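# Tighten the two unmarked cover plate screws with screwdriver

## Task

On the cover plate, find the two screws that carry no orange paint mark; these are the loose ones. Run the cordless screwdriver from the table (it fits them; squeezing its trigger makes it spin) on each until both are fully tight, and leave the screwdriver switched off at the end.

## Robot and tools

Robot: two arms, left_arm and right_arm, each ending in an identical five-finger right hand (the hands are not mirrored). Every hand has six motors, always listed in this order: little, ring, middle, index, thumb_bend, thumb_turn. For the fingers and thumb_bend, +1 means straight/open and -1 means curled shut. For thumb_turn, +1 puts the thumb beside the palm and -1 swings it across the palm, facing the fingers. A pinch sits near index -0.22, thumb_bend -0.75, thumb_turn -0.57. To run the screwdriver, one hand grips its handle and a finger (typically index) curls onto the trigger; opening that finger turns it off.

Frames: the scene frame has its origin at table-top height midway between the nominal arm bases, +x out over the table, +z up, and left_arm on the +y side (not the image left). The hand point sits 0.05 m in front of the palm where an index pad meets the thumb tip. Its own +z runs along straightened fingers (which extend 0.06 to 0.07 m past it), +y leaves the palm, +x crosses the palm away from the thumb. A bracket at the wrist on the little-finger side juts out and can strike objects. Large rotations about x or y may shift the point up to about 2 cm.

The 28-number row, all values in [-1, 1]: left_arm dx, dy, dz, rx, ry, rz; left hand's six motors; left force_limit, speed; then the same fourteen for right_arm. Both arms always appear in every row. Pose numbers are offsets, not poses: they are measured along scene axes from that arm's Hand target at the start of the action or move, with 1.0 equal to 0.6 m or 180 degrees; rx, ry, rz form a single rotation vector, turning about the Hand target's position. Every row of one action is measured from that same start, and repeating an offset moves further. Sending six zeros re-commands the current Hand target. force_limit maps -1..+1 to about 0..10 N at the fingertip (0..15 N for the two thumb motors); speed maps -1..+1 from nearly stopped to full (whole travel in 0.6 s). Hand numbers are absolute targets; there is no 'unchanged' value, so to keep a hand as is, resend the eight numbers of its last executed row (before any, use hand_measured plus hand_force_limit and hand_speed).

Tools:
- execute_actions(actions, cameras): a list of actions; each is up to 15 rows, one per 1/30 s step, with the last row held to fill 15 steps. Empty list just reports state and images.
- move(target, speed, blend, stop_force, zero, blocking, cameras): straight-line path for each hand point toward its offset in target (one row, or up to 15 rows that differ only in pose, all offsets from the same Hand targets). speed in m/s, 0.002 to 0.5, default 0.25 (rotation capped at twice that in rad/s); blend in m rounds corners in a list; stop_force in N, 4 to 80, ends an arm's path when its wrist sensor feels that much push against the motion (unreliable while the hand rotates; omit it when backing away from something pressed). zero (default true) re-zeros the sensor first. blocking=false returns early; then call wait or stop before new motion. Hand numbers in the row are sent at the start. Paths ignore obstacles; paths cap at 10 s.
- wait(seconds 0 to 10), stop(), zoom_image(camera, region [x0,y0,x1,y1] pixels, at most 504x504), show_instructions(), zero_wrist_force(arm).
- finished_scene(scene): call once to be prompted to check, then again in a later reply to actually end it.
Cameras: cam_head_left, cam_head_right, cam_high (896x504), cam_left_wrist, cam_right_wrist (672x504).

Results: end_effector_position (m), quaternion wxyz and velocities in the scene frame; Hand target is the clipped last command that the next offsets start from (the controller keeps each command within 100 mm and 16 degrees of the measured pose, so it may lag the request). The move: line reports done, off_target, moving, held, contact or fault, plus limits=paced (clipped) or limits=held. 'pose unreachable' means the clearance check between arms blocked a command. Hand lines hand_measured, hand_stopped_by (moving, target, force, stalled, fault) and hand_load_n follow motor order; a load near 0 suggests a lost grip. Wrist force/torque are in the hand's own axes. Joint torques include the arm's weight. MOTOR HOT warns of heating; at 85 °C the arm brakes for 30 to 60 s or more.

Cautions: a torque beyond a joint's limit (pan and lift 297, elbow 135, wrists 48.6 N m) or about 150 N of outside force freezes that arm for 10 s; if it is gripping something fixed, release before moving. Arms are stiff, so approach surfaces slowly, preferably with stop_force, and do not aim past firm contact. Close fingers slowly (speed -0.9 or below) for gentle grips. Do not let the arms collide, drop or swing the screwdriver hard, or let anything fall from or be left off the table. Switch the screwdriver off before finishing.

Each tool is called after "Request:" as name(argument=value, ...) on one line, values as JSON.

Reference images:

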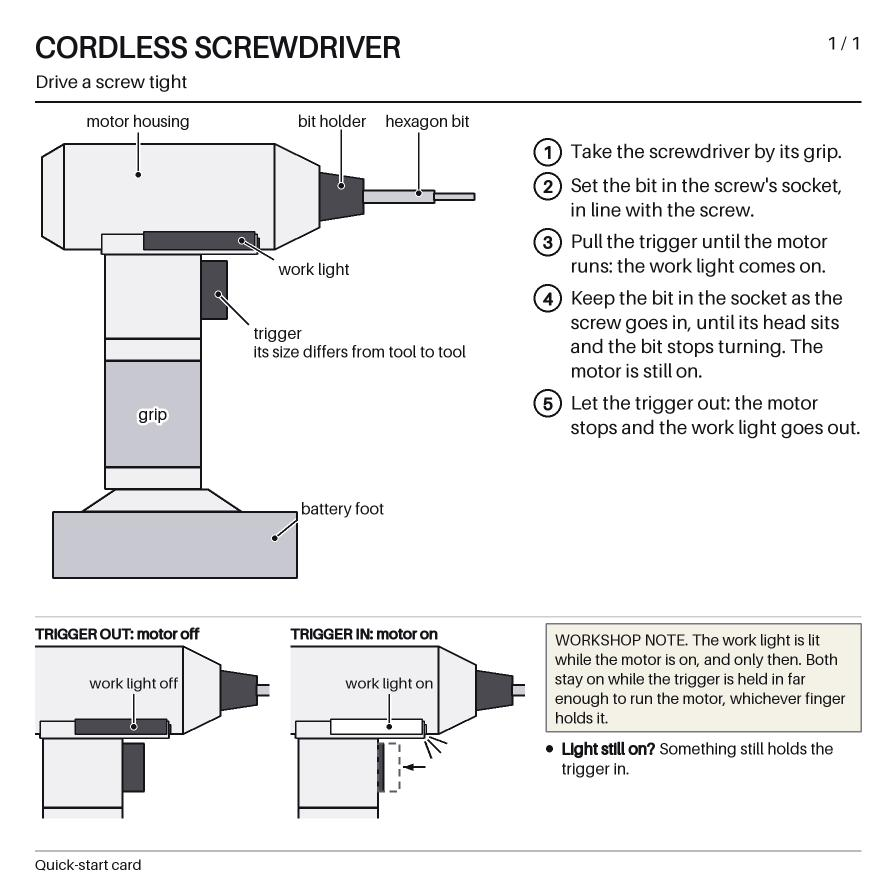

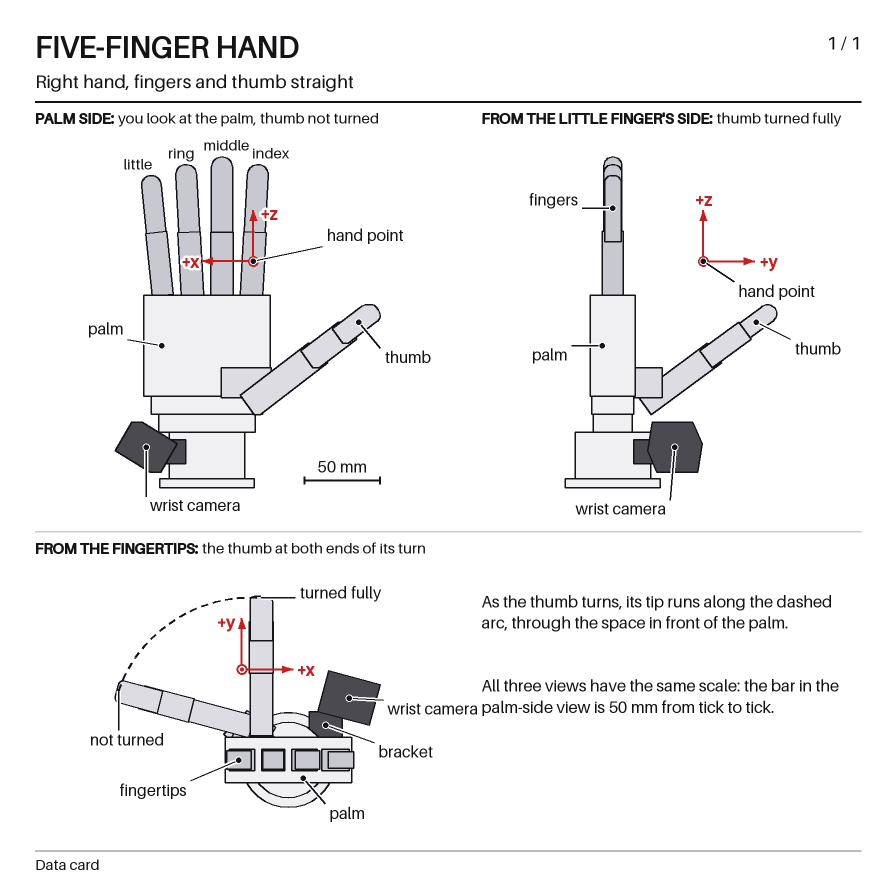

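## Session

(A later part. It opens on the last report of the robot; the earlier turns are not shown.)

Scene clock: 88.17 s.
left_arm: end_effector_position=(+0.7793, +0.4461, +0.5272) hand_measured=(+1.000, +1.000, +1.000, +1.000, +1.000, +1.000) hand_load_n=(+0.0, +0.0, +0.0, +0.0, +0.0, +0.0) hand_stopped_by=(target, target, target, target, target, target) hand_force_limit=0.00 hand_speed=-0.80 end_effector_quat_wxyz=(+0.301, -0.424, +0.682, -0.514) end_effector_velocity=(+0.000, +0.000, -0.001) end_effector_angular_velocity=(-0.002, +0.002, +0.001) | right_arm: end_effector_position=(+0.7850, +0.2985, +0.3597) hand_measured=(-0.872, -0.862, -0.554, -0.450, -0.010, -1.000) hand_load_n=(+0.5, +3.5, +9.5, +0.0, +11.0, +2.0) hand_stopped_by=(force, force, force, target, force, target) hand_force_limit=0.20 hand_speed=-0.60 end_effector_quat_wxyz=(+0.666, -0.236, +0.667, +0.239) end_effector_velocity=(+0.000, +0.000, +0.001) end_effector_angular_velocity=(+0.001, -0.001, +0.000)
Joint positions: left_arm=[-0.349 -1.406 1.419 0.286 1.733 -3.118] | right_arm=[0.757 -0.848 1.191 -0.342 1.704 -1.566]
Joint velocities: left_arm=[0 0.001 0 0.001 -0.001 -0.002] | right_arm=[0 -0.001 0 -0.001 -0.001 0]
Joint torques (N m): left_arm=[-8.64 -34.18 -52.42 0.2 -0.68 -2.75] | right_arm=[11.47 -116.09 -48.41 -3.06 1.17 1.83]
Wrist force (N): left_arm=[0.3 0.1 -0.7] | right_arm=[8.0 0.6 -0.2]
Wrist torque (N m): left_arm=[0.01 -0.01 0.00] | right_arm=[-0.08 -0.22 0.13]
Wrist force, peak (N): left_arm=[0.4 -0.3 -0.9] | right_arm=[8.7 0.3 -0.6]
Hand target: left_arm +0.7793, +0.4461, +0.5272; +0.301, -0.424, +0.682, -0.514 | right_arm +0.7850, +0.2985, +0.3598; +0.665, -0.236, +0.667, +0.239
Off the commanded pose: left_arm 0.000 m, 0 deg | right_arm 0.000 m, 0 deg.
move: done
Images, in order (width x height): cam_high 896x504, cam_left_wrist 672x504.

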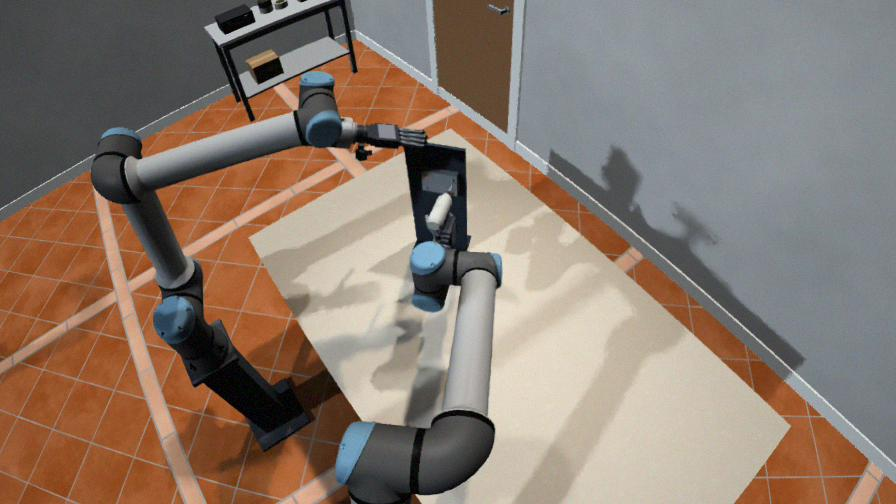

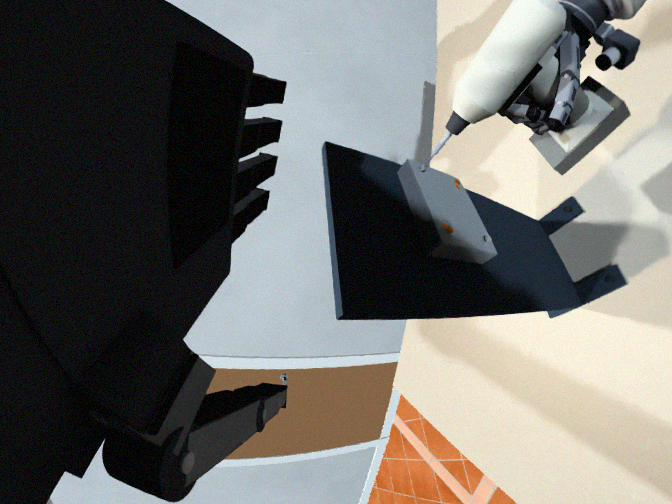

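Request:
move(target=[0,0,0,0,0,0,1,1,1,1,1,1,0,-0.8,0,0,0.00133,0,0,0,-0.97,-0.97,-0.97,-0.45,-0.97,-1,0.2,-0.6], speed=0.03, cameras=["cam_left_wrist","cam_high","cam_head_left","cam_right_wrist","cam_head_right"])

Request:
zoom_image(camera="cam_left_wrist", region=[412, 154, 436, 178])

Request:
zoom_image(camera="cam_left_wrist", region=[475, 225, 499, 249])

Scene clock: 89.23 s.
left_arm: end_effector_position=(+0.7793, +0.4461, +0.5272) hand_measured=(+1.000, +1.000, +1.000, +1.000, +1.000, +1.000) hand_load_n=(+0.0, +0.0, +0.0, +0.0, +0.0, +0.0) hand_stopped_by=(target, target, target, target, target, target) hand_force_limit=0.00 hand_speed=-0.80 end_effector_quat_wxyz=(+0.301, -0.424, +0.682, -0.514) end_effector_velocity=(+0.000, +0.000, -0.001) end_effector_angular_velocity=(+0.000, +0.000, +0.000) | right_arm: end_effector_position=(+0.7850, +0.2985, +0.3606) hand_measured=(-0.872, -0.862, -0.554, -0.450, -0.010, -1.000) hand_load_n=(+0.5, +3.5, +9.5, +0.0, +11.0, +2.0) hand_stopped_by=(force, force, force, target, force, target) hand_force_limit=0.20 hand_speed=-0.60 end_effector_quat_wxyz=(+0.665, -0.236, +0.667, +0.239) end_effector_velocity=(+0.000, +0.000, +0.000) end_effector_angular_velocity=(-0.001, +0.000, +0.000)
Joint positions: left_arm=[-0.349 -1.406 1.419 0.286 1.733 -3.118] | right_arm=[0.757 -0.849 1.19 -0.341 1.704 -1.566]
Joint velocities: left_arm=[0 0.001 0 0 -0.001 0] | right_arm=[0 0 0 0.001 0 0]
Joint torques (N m): left_arm=[-6.89 -38.15 -54.21 -0.23 -0.42 -2.68] | right_arm=[4.49 -121.79 -52.28 -2.01 -0.26 1.64]
Wrist force (N): left_arm=[0.6 -0.4 -0.6] | right_arm=[7.9 0.2 -0.5]
Wrist torque (N m): left_arm=[-0.08 -0.06 0.00] | right_arm=[-0.11 -0.20 0.12]
Wrist force, peak (N): left_arm=[0.6 -0.4 -0.6] | right_arm=[8.4 0.3 -0.1]
Hand target: left_arm +0.7793, +0.4461, +0.5272; +0.301, -0.424, +0.682, -0.514 | right_arm +0.7850, +0.2985, +0.3606; +0.665, -0.236, +0.667, +0.239
Off the commanded pose: left_arm 0.000 m, 0 deg | right_arm 0.000 m, 0 deg.
move: done

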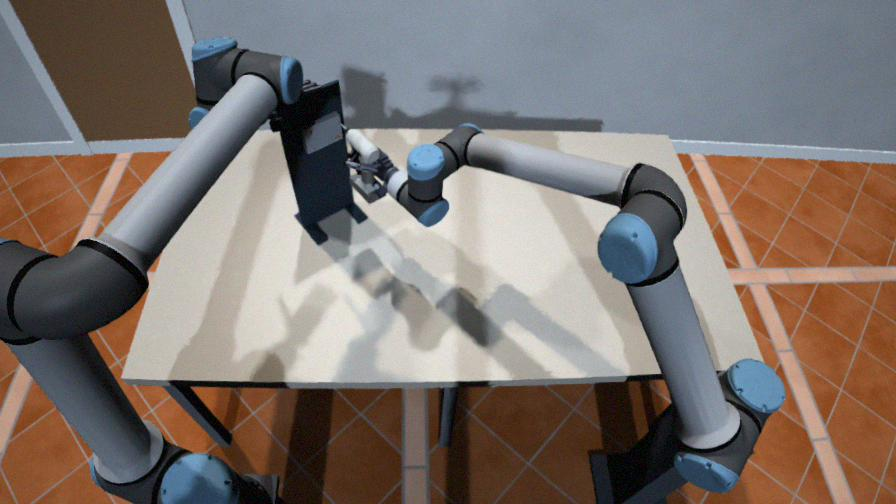

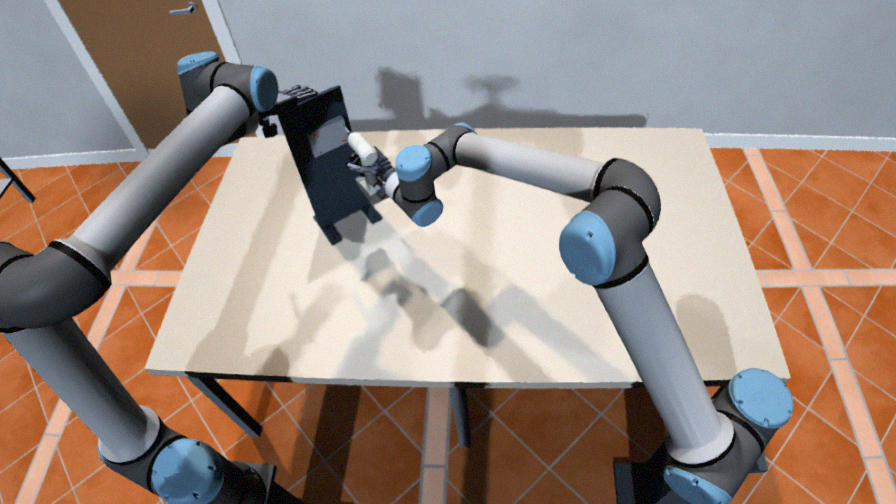

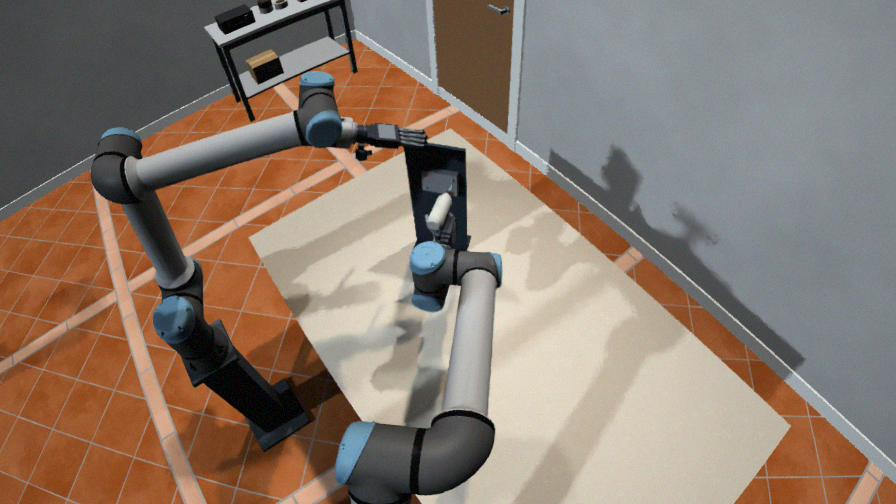

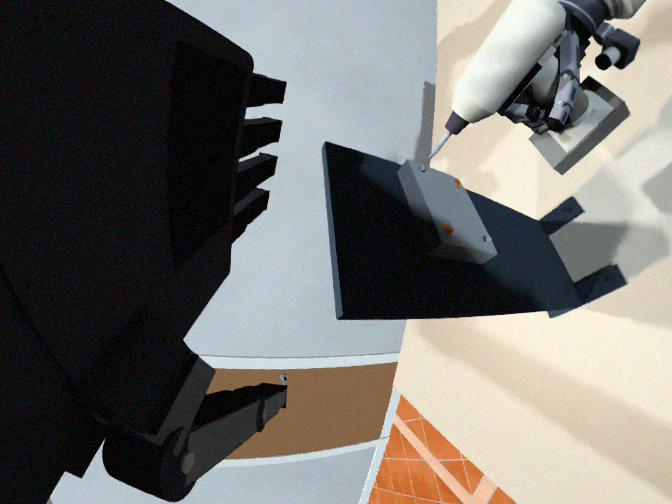

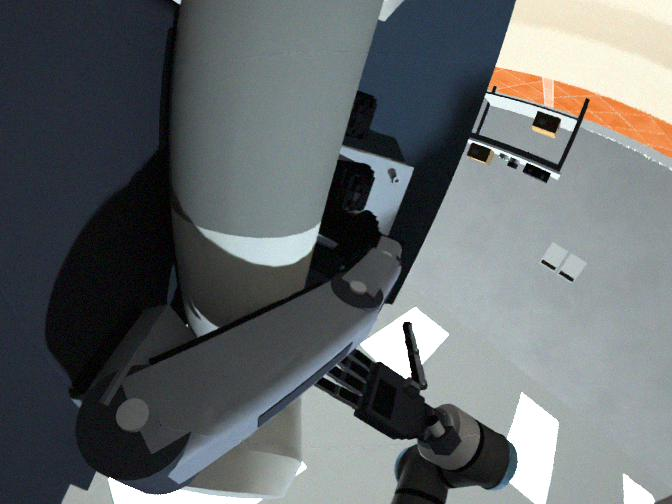

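Scaled by 21.000 from the camera's 672x504 image, which has a finer 960x720 frame.

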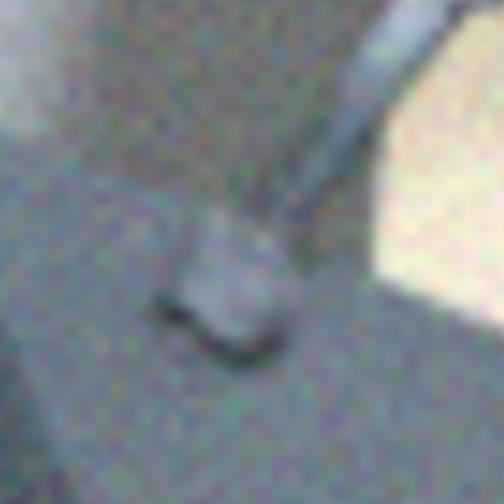

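Scaled by 21.000 from the camera's 672x504 image, which has a finer 960x720 frame.

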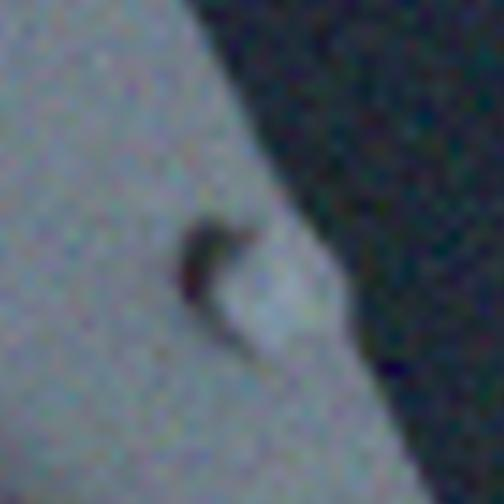

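Request:
move(target=[0,0,0,0,0,0,1,1,1,1,1,1,0,-0.8,0.0135,0.0098,0,0,0,0,-0.97,-0.97,-0.97,-0.45,-0.97,-1,0.2,-0.6], speed=0.008, stop_force=4, cameras=["cam_left_wrist","cam_high"])

Request:
zoom_image(camera="cam_left_wrist", region=[412, 154, 436, 178])

Request:
zoom_image(camera="cam_left_wrist", region=[400, 140, 450, 190])

Scene clock: 91.27 s.
left_arm: end_effector_position=(+0.7793, +0.4461, +0.5272) hand_measured=(+1.000, +1.000, +1.000, +1.000, +1.000, +1.000) hand_load_n=(+0.0, +0.0, +0.0, +0.0, +0.0, +0.0) hand_stopped_by=(target, target, target, target, target, target) hand_force_limit=0.00 hand_speed=-0.80 end_effector_quat_wxyz=(+0.301, -0.424, +0.682, -0.514) end_effector_velocity=(+0.000, +0.000, +0.000) end_effector_angular_velocity=(+0.001, -0.001, +0.001) | right_arm: end_effector_position=(+0.7898, +0.3019, +0.3606) hand_measured=(-0.872, -0.862, -0.554, -0.450, -0.010, -1.000) hand_load_n=(+0.5, +3.5, +9.0, +0.0, +11.0, +2.0) hand_stopped_by=(force, force, force, target, force, target) hand_force_limit=0.20 hand_speed=-0.60 end_effector_quat_wxyz=(+0.665, -0.236, +0.667, +0.239) end_effector_velocity=(+0.000, +0.000, +0.001) end_effector_angular_velocity=(+0.000, +0.000, +0.000)
Joint positions: left_arm=[-0.349 -1.406 1.419 0.286 1.733 -3.118] | right_arm=[0.756 -0.84 1.174 -0.334 1.702 -1.566]
Joint velocities: left_arm=[0 0 0 0 -0.001 0.001] | right_arm=[0 0 0 0 0 0]
Joint torques (N m): left_arm=[-7.28 -37.55 -50.81 1.39 -0.15 -2.47] | right_arm=[4.16 -124.35 -43.32 -6.91 1.45 1.31]
Wrist force (N): left_arm=[0.4 -0.5 -0.1] | right_arm=[8.8 0.1 -2.2]
Wrist torque (N m): left_arm=[-0.11 -0.04 -0.02] | right_arm=[-0.13 -0.19 0.13]
Wrist force, peak (N): left_arm=[0.5 -0.1 -1.0] | right_arm=[11.2 0.6 -10.8]
Hand target: left_arm +0.7793, +0.4461, +0.5272; +0.301, -0.424, +0.682, -0.514 | right_arm +0.7897, +0.3019, +0.3606; +0.665, -0.236, +0.667, +0.239
Off the commanded pose: left_arm 0.000 m, 0 deg | right_arm 0.004 m, 0 deg.
move: contact (right_arm)
Images, in order (width x height): cam_high 896x504, cam_left_wrist 672x504.

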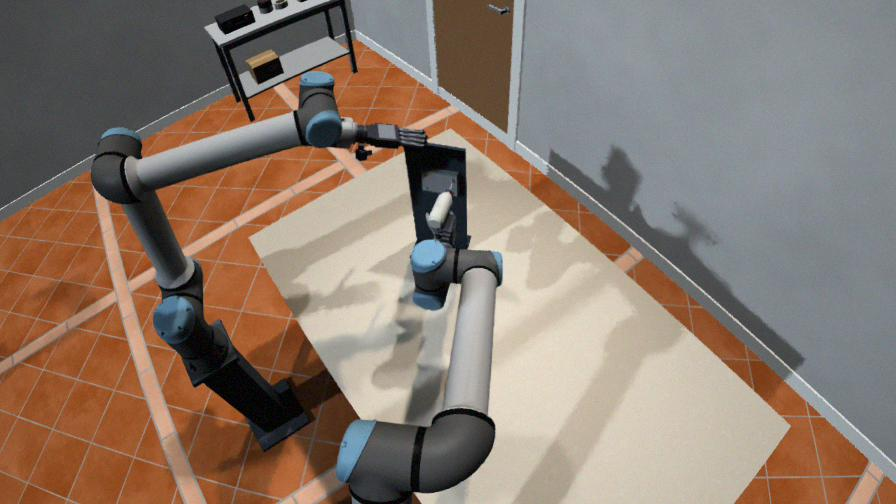

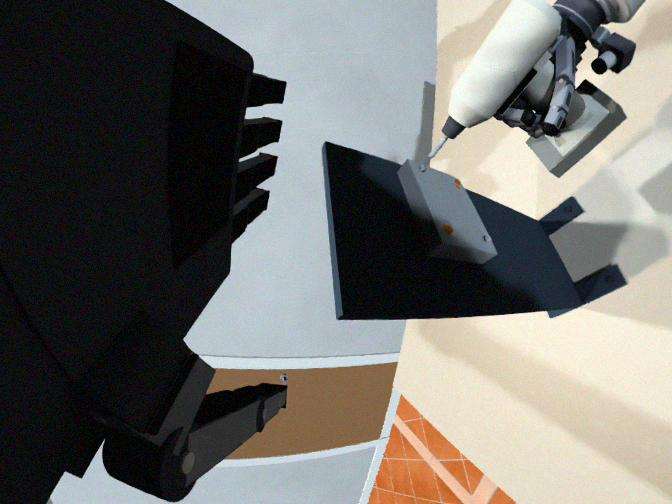

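Scaled by 21.000 from the camera's 672x504 image, which has a finer 960x720 frame.

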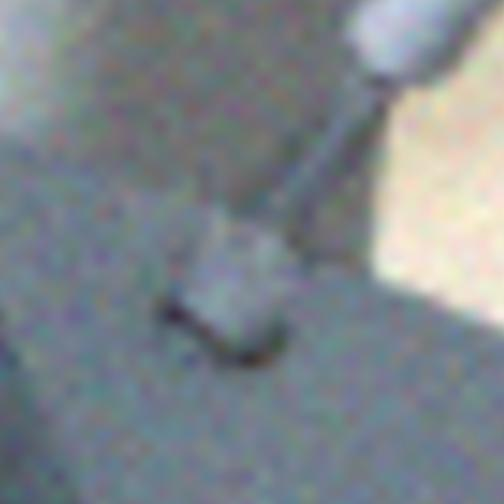

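Scaled by 10.080 from the camera's 672x504 image, which has a finer 960x720 frame.

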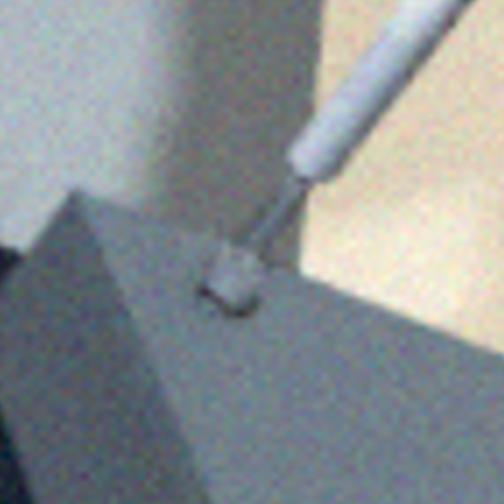

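Request:
move(target=[0,0,0,0,0,0,1,1,1,1,1,1,0,-0.8,0.0007,0.0005,0,0,0,0,-0.97,-0.97,-0.97,-0.97,-0.97,-1,0.2,-0.8], cameras=["cam_left_wrist","cam_high"])

Request:
zoom_image(camera="cam_left_wrist", region=[412, 154, 436, 178])

Request:
move(target=[0,0,0,0,0,0,1,1,1,1,1,1,0,-0.8,0.0081,0.00588,0,0,0,0,-0.97,-0.97,-0.97,-0.97,-0.97,-1,0.2,-0.8], speed=0.008, stop_force=4, cameras=["cam_left_wrist","cam_high"])

Request:
zoom_image(camera="cam_left_wrist", region=[412, 154, 436, 178])

Scene clock: 92.97 s.
left_arm: end_effector_position=(+0.7793, +0.4461, +0.5272) hand_measured=(+1.000, +1.000, +1.000, +1.000, +1.000, +1.000) hand_load_n=(+0.0, +0.0, +0.0, -0.5, +0.0, +0.0) hand_stopped_by=(target, target, target, target, target, target) hand_force_limit=0.00 hand_speed=-0.80 end_effector_quat_wxyz=(+0.301, -0.424, +0.682, -0.514) end_effector_velocity=(+0.000, +0.000, +0.000) end_effector_angular_velocity=(+0.001, +0.000, +0.001) | right_arm: end_effector_position=(+0.7901, +0.3023, +0.3607) hand_measured=(-0.872, -0.862, -0.554, -0.824, -0.010, -1.000) hand_load_n=(+0.5, +2.5, +8.5, +6.5, +11.5, +1.5) hand_stopped_by=(force, force, force, force, force, target) hand_force_limit=0.20 hand_speed=-0.80 end_effector_quat_wxyz=(+0.666, -0.236, +0.667, +0.239) end_effector_velocity=(+0.000, +0.000, +0.001) end_effector_angular_velocity=(+0.001, +0.000, +0.000)
Joint positions: left_arm=[-0.349 -1.406 1.419 0.286 1.733 -3.118] | right_arm=[0.756 -0.839 1.172 -0.333 1.702 -1.566]
Joint velocities: left_arm=[0 0 0 0 -0.001 0] | right_arm=[0 -0.001 0 0 0 0]
Joint torques (N m): left_arm=[-5.47 -37.22 -52.19 1.91 -0.33 -2.65] | right_arm=[-19.59 -108.99 -49.14 -7.51 0.39 1.44]
Wrist force (N): left_arm=[0.2 -0.3 -0.3] | right_arm=[9.6 2.4 -6.6]
Wrist torque (N m): left_arm=[-0.07 -0.01 -0.03] | right_arm=[-0.10 -0.32 0.10]
Wrist force, peak (N): left_arm=[0.3 -0.5 -0.8] | right_arm=[13.6 1.3 -16.8]
Hand target: left_arm +0.7793, +0.4461, +0.5272; +0.301, -0.424, +0.682, -0.514 | right_arm +0.7901, +0.3022, +0.3606; +0.665, -0.236, +0.667, +0.239
Off the commanded pose: left_arm 0.000 m, 0 deg | right_arm 0.000 m, 0 deg.
move: done
Images, in order (width x height): cam_high 896x504, cam_left_wrist 672x504.

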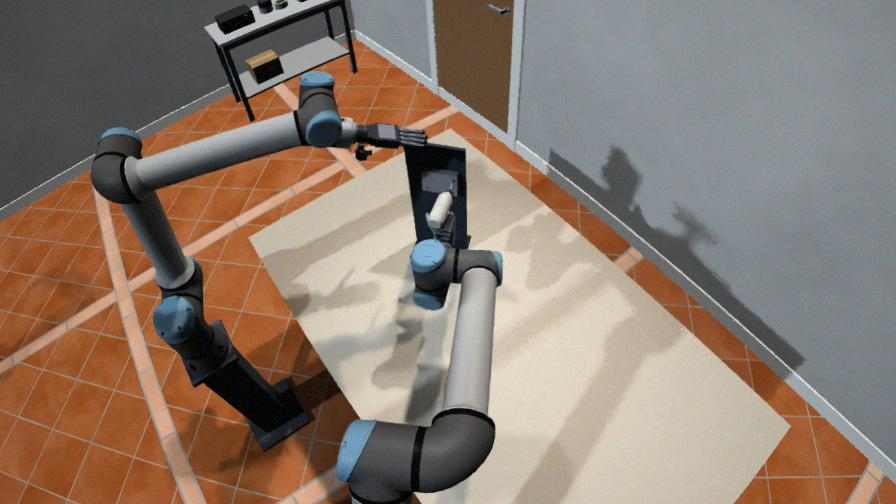

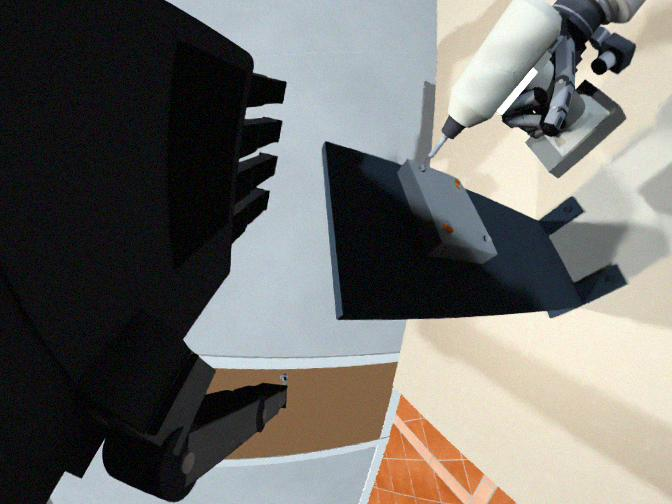

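Scaled by 21.000 from the camera's 672x504 image, which has a finer 960x720 frame.

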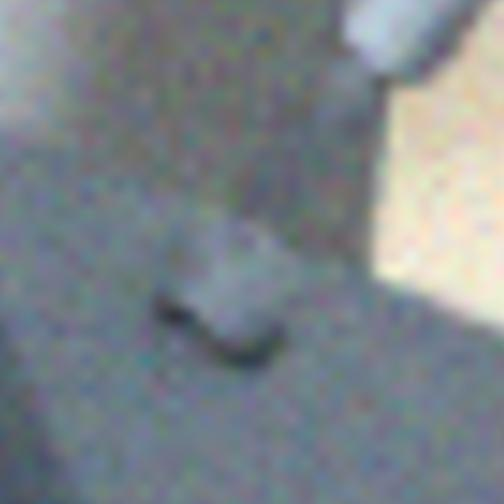

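Scene clock: 93.97 s.
left_arm: end_effector_position=(+0.7793, +0.4461, +0.5272) hand_measured=(+1.000, +1.000, +1.000, +1.000, +1.000, +1.000) hand_load_n=(+0.0, -0.5, +0.0, +0.0, +0.5, -0.5) hand_stopped_by=(target, target, target, target, target, target) hand_force_limit=0.00 hand_speed=-0.80 end_effector_quat_wxyz=(+0.301, -0.424, +0.682, -0.514) end_effector_velocity=(+0.000, +0.001, +0.001) end_effector_angular_velocity=(-0.001, -0.001, +0.001) | right_arm: end_effector_position=(+0.7902, +0.3023, +0.3606) hand_measured=(-0.872, -0.862, -0.554, -0.824, -0.010, -1.000) hand_load_n=(+0.5, +2.5, +9.0, +6.0, +12.0, +1.5) hand_stopped_by=(force, force, force, force, force, target) hand_force_limit=0.20 hand_speed=-0.80 end_effector_quat_wxyz=(+0.666, -0.236, +0.667, +0.239) end_effector_velocity=(+0.000, +0.000, +0.000) end_effector_angular_velocity=(+0.000, -0.001, +0.000)
Joint positions: left_arm=[-0.349 -1.406 1.419 0.286 1.733 -3.118] | right_arm=[0.756 -0.839 1.172 -0.333 1.702 -1.566]
Joint velocities: left_arm=[0 -0.001 0 0 -0.001 0] | right_arm=[0 0 0 -0.001 0 0]
Joint torques (N m): left_arm=[-3.1 -36.5 -50.66 1.81 0.16 -2.78] | right_arm=[-4.9 -124.98 -43.69 -6.9 2.58 1.4]
Wrist force (N): left_arm=[0.4 -0.5 -0.6] | right_arm=[9.3 1.1 -3.7]
Wrist torque (N m): left_arm=[-0.09 -0.03 -0.02] | right_arm=[-0.12 -0.30 0.13]
Wrist force, peak (N): left_arm=[0.2 -0.4 -0.9] | right_arm=[11.6 3.7 -12.3]
Hand target: left_arm +0.7793, +0.4461, +0.5272; +0.301, -0.424, +0.682, -0.514 | right_arm +0.7902, +0.3023, +0.3606; +0.666, -0.236, +0.667, +0.239
Off the commanded pose: left_arm 0.000 m, 0 deg | right_arm 0.006 m, 0 deg.
move: contact (right_arm)
Images, in order (width x height): cam_high 896x504, cam_left_wrist 672x504.

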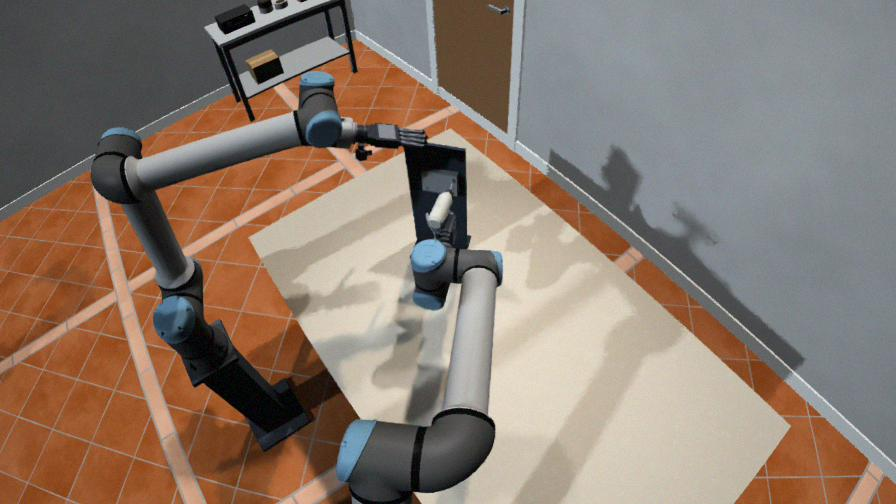

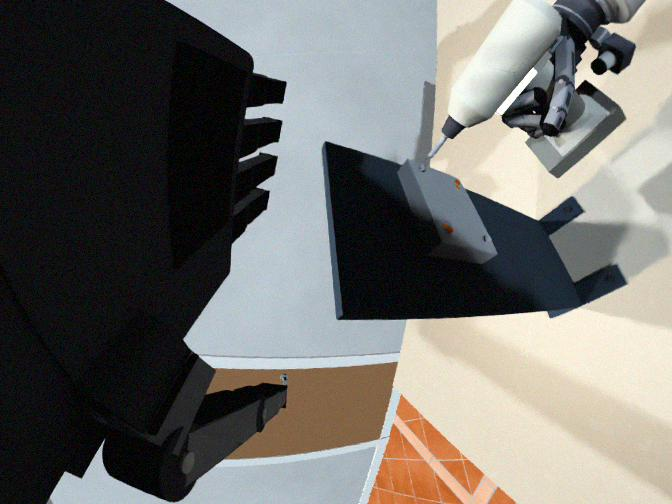

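Scaled by 21.000 from the camera's 672x504 image, which has a finer 960x720 frame.

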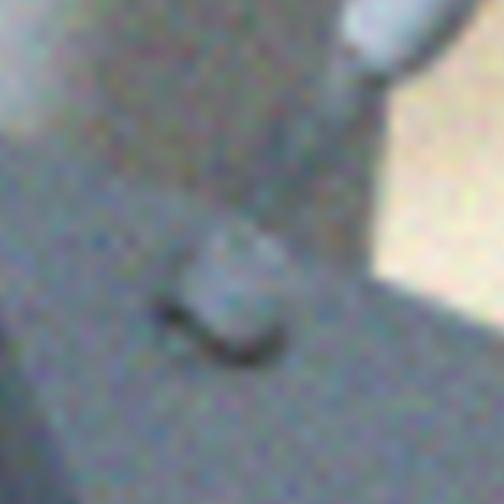

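Request:
zoom_image(camera="cam_high", region=[440, 170, 464, 194])

Request:
zoom_image(camera="cam_high", region=[420, 160, 480, 220])

Request:
zoom_image(camera="cam_left_wrist", region=[400, 140, 450, 190])

Scaled by 21.000.

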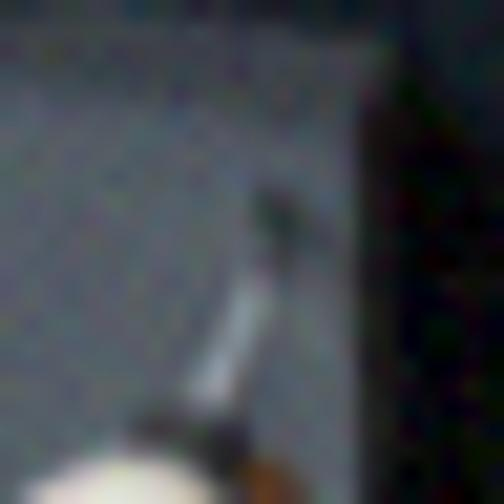

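Scaled by 8.400.

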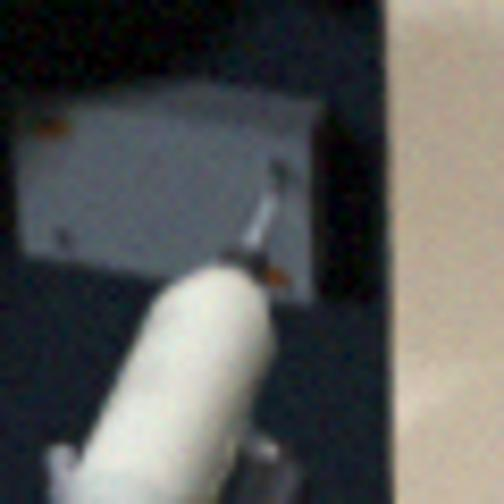

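Scaled by 10.080 from the camera's 672x504 image, which has a finer 960x720 frame.

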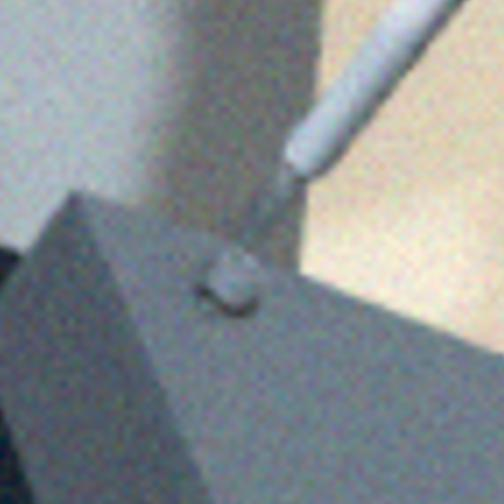

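Request:
move(target=[[0,0,0,0,0,0,1,1,1,1,1,1,0,-0.8,-0.001618,-0.001176,0,0,0,0,-0.97,-0.97,-0.97,-0.97,-0.97,-1,0.2,-0.8],[0,0,0,0,0,0,1,1,1,1,1,1,0,-0.8,-0.003088,0.000847,0,0,0,0,-0.97,-0.97,-0.97,-0.97,-0.97,-1,0.2,-0.8],[0,0,0,0,0,0,1,1,1,1,1,1,0,-0.8,0.003923,0.005943,0,0,0,0,-0.97,-0.97,-0.97,-0.97,-0.97,-1,0.2,-0.8]], speed=[0.02,0.02,0.008], stop_force=5, cameras=["cam_left_wrist","cam_high"])

Request:
zoom_image(camera="cam_left_wrist", region=[400, 140, 450, 190])

Request:
zoom_image(camera="cam_high", region=[440, 170, 464, 194])

Scene clock: 99.07 s.
left_arm: end_effector_position=(+0.7793, +0.4461, +0.5272) hand_measured=(+1.000, +1.000, +1.000, +1.000, +1.000, +1.000) hand_load_n=(+0.0, +0.0, +0.0, +0.0, +0.0, -0.5) hand_stopped_by=(target, target, target, target, target, target) hand_force_limit=0.00 hand_speed=-0.80 end_effector_quat_wxyz=(+0.301, -0.424, +0.682, -0.514) end_effector_velocity=(+0.000, +0.000, +0.000) end_effector_angular_velocity=(+0.000, -0.001, +0.000) | right_arm: end_effector_position=(+0.7893, +0.3037, +0.3607) hand_measured=(-0.872, -0.862, -0.554, -0.824, -0.010, -1.000) hand_load_n=(+1.0, +2.5, +8.5, +6.0, +12.0, +1.5) hand_stopped_by=(force, force, force, force, force, target) hand_force_limit=0.20 hand_speed=-0.80 end_effector_quat_wxyz=(+0.666, -0.236, +0.667, +0.239) end_effector_velocity=(+0.000, +0.000, +0.001) end_effector_angular_velocity=(+0.001, +0.000, +0.000)
Joint positions: left_arm=[-0.349 -1.406 1.419 0.286 1.733 -3.118] | right_arm=[0.757 -0.838 1.17 -0.332 1.704 -1.566]
Joint velocities: left_arm=[0 0 0 0 0 0] | right_arm=[0 -0.001 0 0 0 0]
Joint torques (N m): left_arm=[-3.39 -38.49 -49.21 1.88 0.84 -2.59] | right_arm=[8.66 -123.48 -42.56 -6.81 2.4 1.28]
Wrist force (N): left_arm=[0.2 -0.1 -0.7] | right_arm=[8.5 0.6 -1.9]
Wrist torque (N m): left_arm=[-0.02 0.01 -0.02] | right_arm=[-0.12 -0.23 0.12]
Wrist force, peak (N): left_arm=[0.8 -0.5 -0.9] | right_arm=[12.8 2.4 -14.5]
Hand target: left_arm +0.7793, +0.4461, +0.5272; +0.301, -0.424, +0.682, -0.514 | right_arm +0.7892, +0.3037, +0.3607; +0.666, -0.236, +0.667, +0.239
Off the commanded pose: left_arm 0.000 m, 0 deg | right_arm 0.004 m, 0 deg.
move: contact (right_arm); path passed 2 of 3 targets
Images, in order (width x height): cam_high 896x504, cam_left_wrist 672x504.

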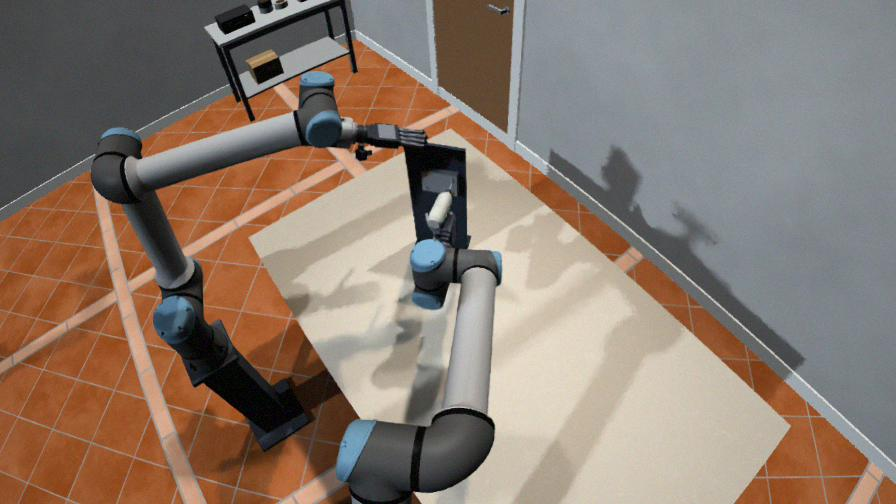

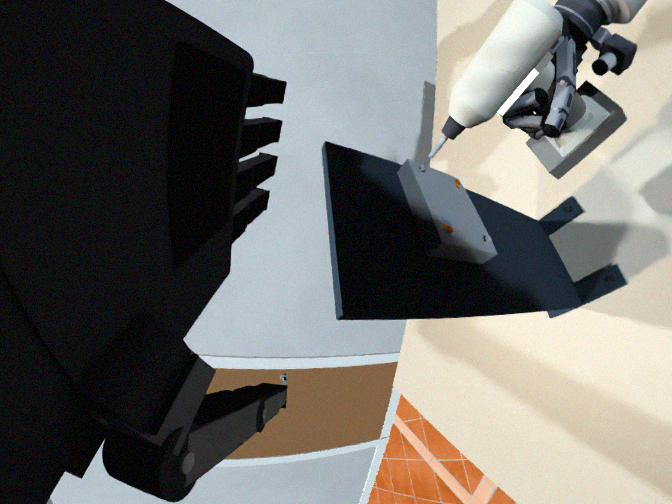

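Scaled by 10.080 from the camera's 672x504 image, which has a finer 960x720 frame.

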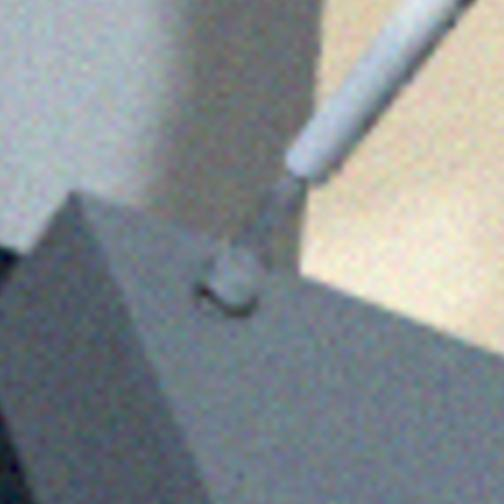

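Scaled by 21.000.

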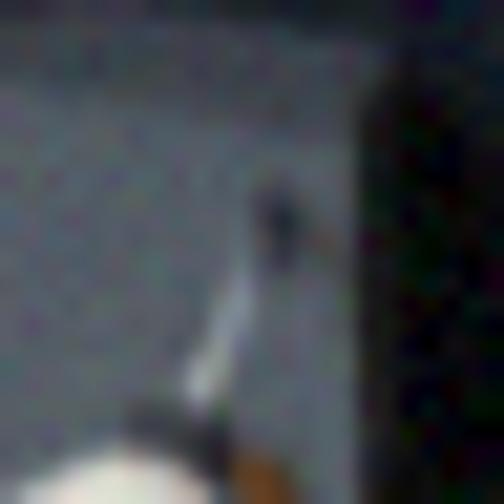

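Request:
move(target=[[0,0,0,0,0,0,1,1,1,1,1,1,0,-0.8,-0.0081,-0.00588,0,0,0,0,-0.97,-0.97,-0.97,-0.45,-0.97,-1,0.2,-0.6],[0,0,0,0,0,0,1,1,1,1,1,1,0,-0.8,-0.0159,0.00491,-0.0,0,0,0,-0.97,-0.97,-0.97,-0.45,-0.97,-1,0.2,-0.6],[0,0,0,0,0,0,1,1,1,1,1,1,0,-0.8,0.0043,0.0196,0,0,0,0,-0.97,-0.97,-0.97,-0.45,-0.97,-1,0.2,-0.6]], speed=[0.03,0.03,0.01], stop_force=5, cameras=["cam_left_wrist","cam_high"])

Request:
zoom_image(camera="cam_left_wrist", region=[400, 140, 450, 190])

Request:
zoom_image(camera="cam_high", region=[420, 160, 480, 220])

Scene clock: 102.37 s.
left_arm: end_effector_position=(+0.7793, +0.4461, +0.5272) hand_measured=(+1.000, +1.000, +1.000, +1.000, +1.000, +1.000) hand_load_n=(+0.0, +0.0, +0.0, +0.0, +0.0, -0.5) hand_stopped_by=(target, target, target, target, target, target) hand_force_limit=0.00 hand_speed=-0.80 end_effector_quat_wxyz=(+0.301, -0.424, +0.682, -0.514) end_effector_velocity=(+0.000, -0.001, -0.001) end_effector_angular_velocity=(+0.000, +0.002, +0.000) | right_arm: end_effector_position=(+0.7833, +0.3094, +0.3607) hand_measured=(-0.872, -0.862, -0.554, -0.450, -0.010, -1.000) hand_load_n=(+0.0, +3.0, +8.5, +0.0, +11.0, +2.0) hand_stopped_by=(force, force, force, target, force, target) hand_force_limit=0.20 hand_speed=-0.60 end_effector_quat_wxyz=(+0.666, -0.236, +0.667, +0.239) end_effector_velocity=(+0.000, +0.000, -0.002) end_effector_angular_velocity=(-0.001, +0.000, +0.000)
Joint positions: left_arm=[-0.349 -1.406 1.419 0.286 1.733 -3.118] | right_arm=[0.766 -0.835 1.165 -0.33 1.713 -1.566]
Joint velocities: left_arm=[-0.001 0.001 0 0.001 -0.001 0] | right_arm=[0 0.001 0 -0.001 0 0]
Joint torques (N m): left_arm=[-1.52 -37.94 -47.89 1.49 0.4 -2.66] | right_arm=[13.74 -126.48 -45.64 -7.29 2.39 0.26]
Wrist force (N): left_arm=[0.2 -0.3 -0.9] | right_arm=[10.2 0.6 -2.8]
Wrist torque (N m): left_arm=[-0.03 0.01 -0.02] | right_arm=[-0.05 -0.13 0.21]
Wrist force, peak (N): left_arm=[0.1 -0.7 -1.0] | right_arm=[13.6 1.7 -13.3]
Hand target: left_arm +0.7793, +0.4461, +0.5272; +0.301, -0.424, +0.682, -0.514 | right_arm +0.7833, +0.3094, +0.3607; +0.666, -0.236, +0.667, +0.239
Off the commanded pose: left_arm 0.000 m, 0 deg | right_arm 0.010 m, 0 deg.
move: contact (right_arm); path passed 2 of 3 targets
Images, in order (width x height): cam_high 896x504, cam_left_wrist 672x504.

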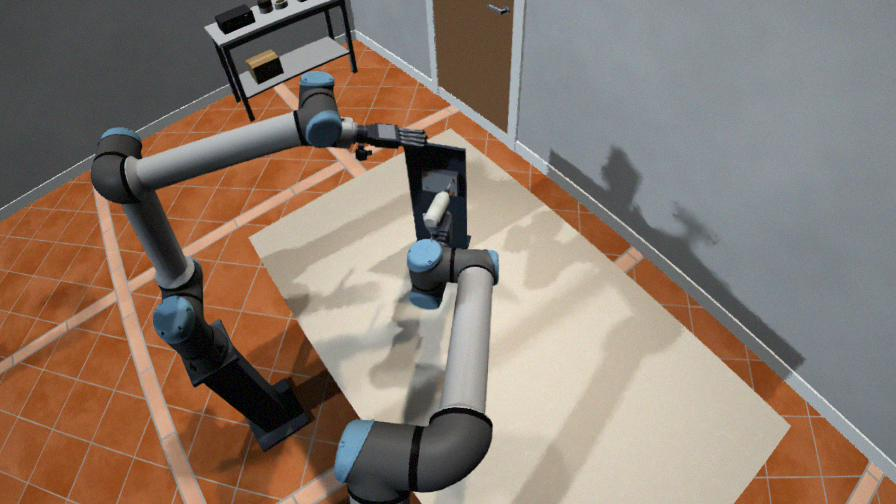

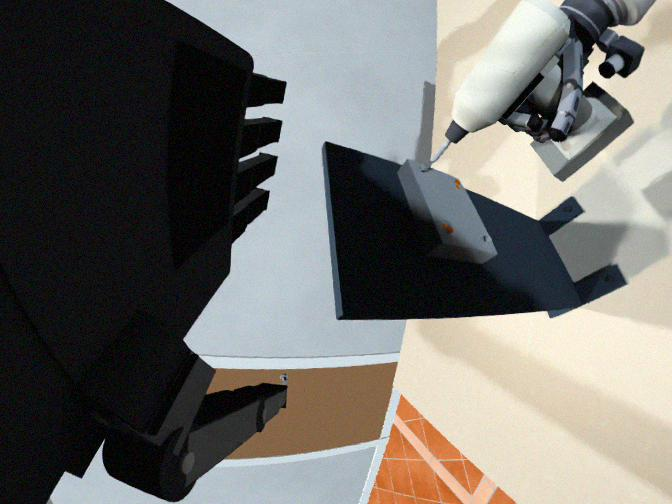

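Scaled by 10.080 from the camera's 672x504 image, which has a finer 960x720 frame.

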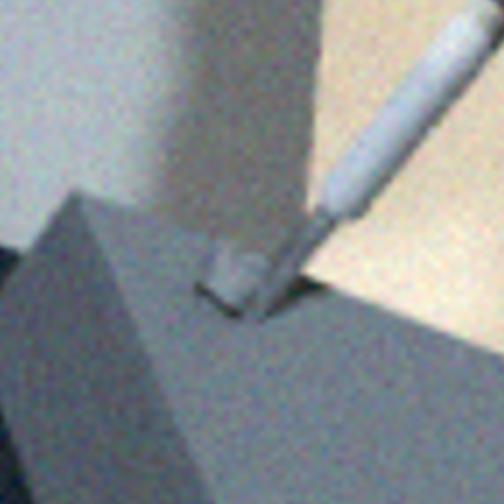

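Scaled by 8.400.

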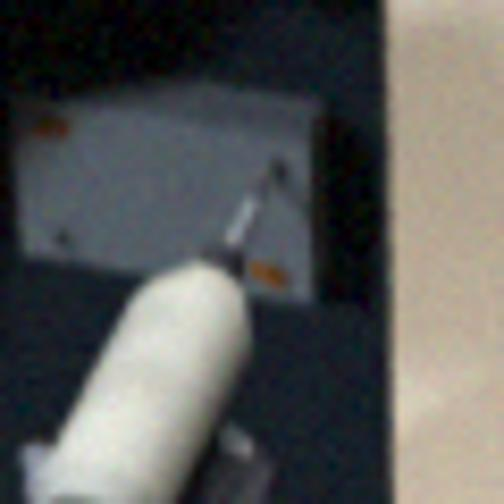

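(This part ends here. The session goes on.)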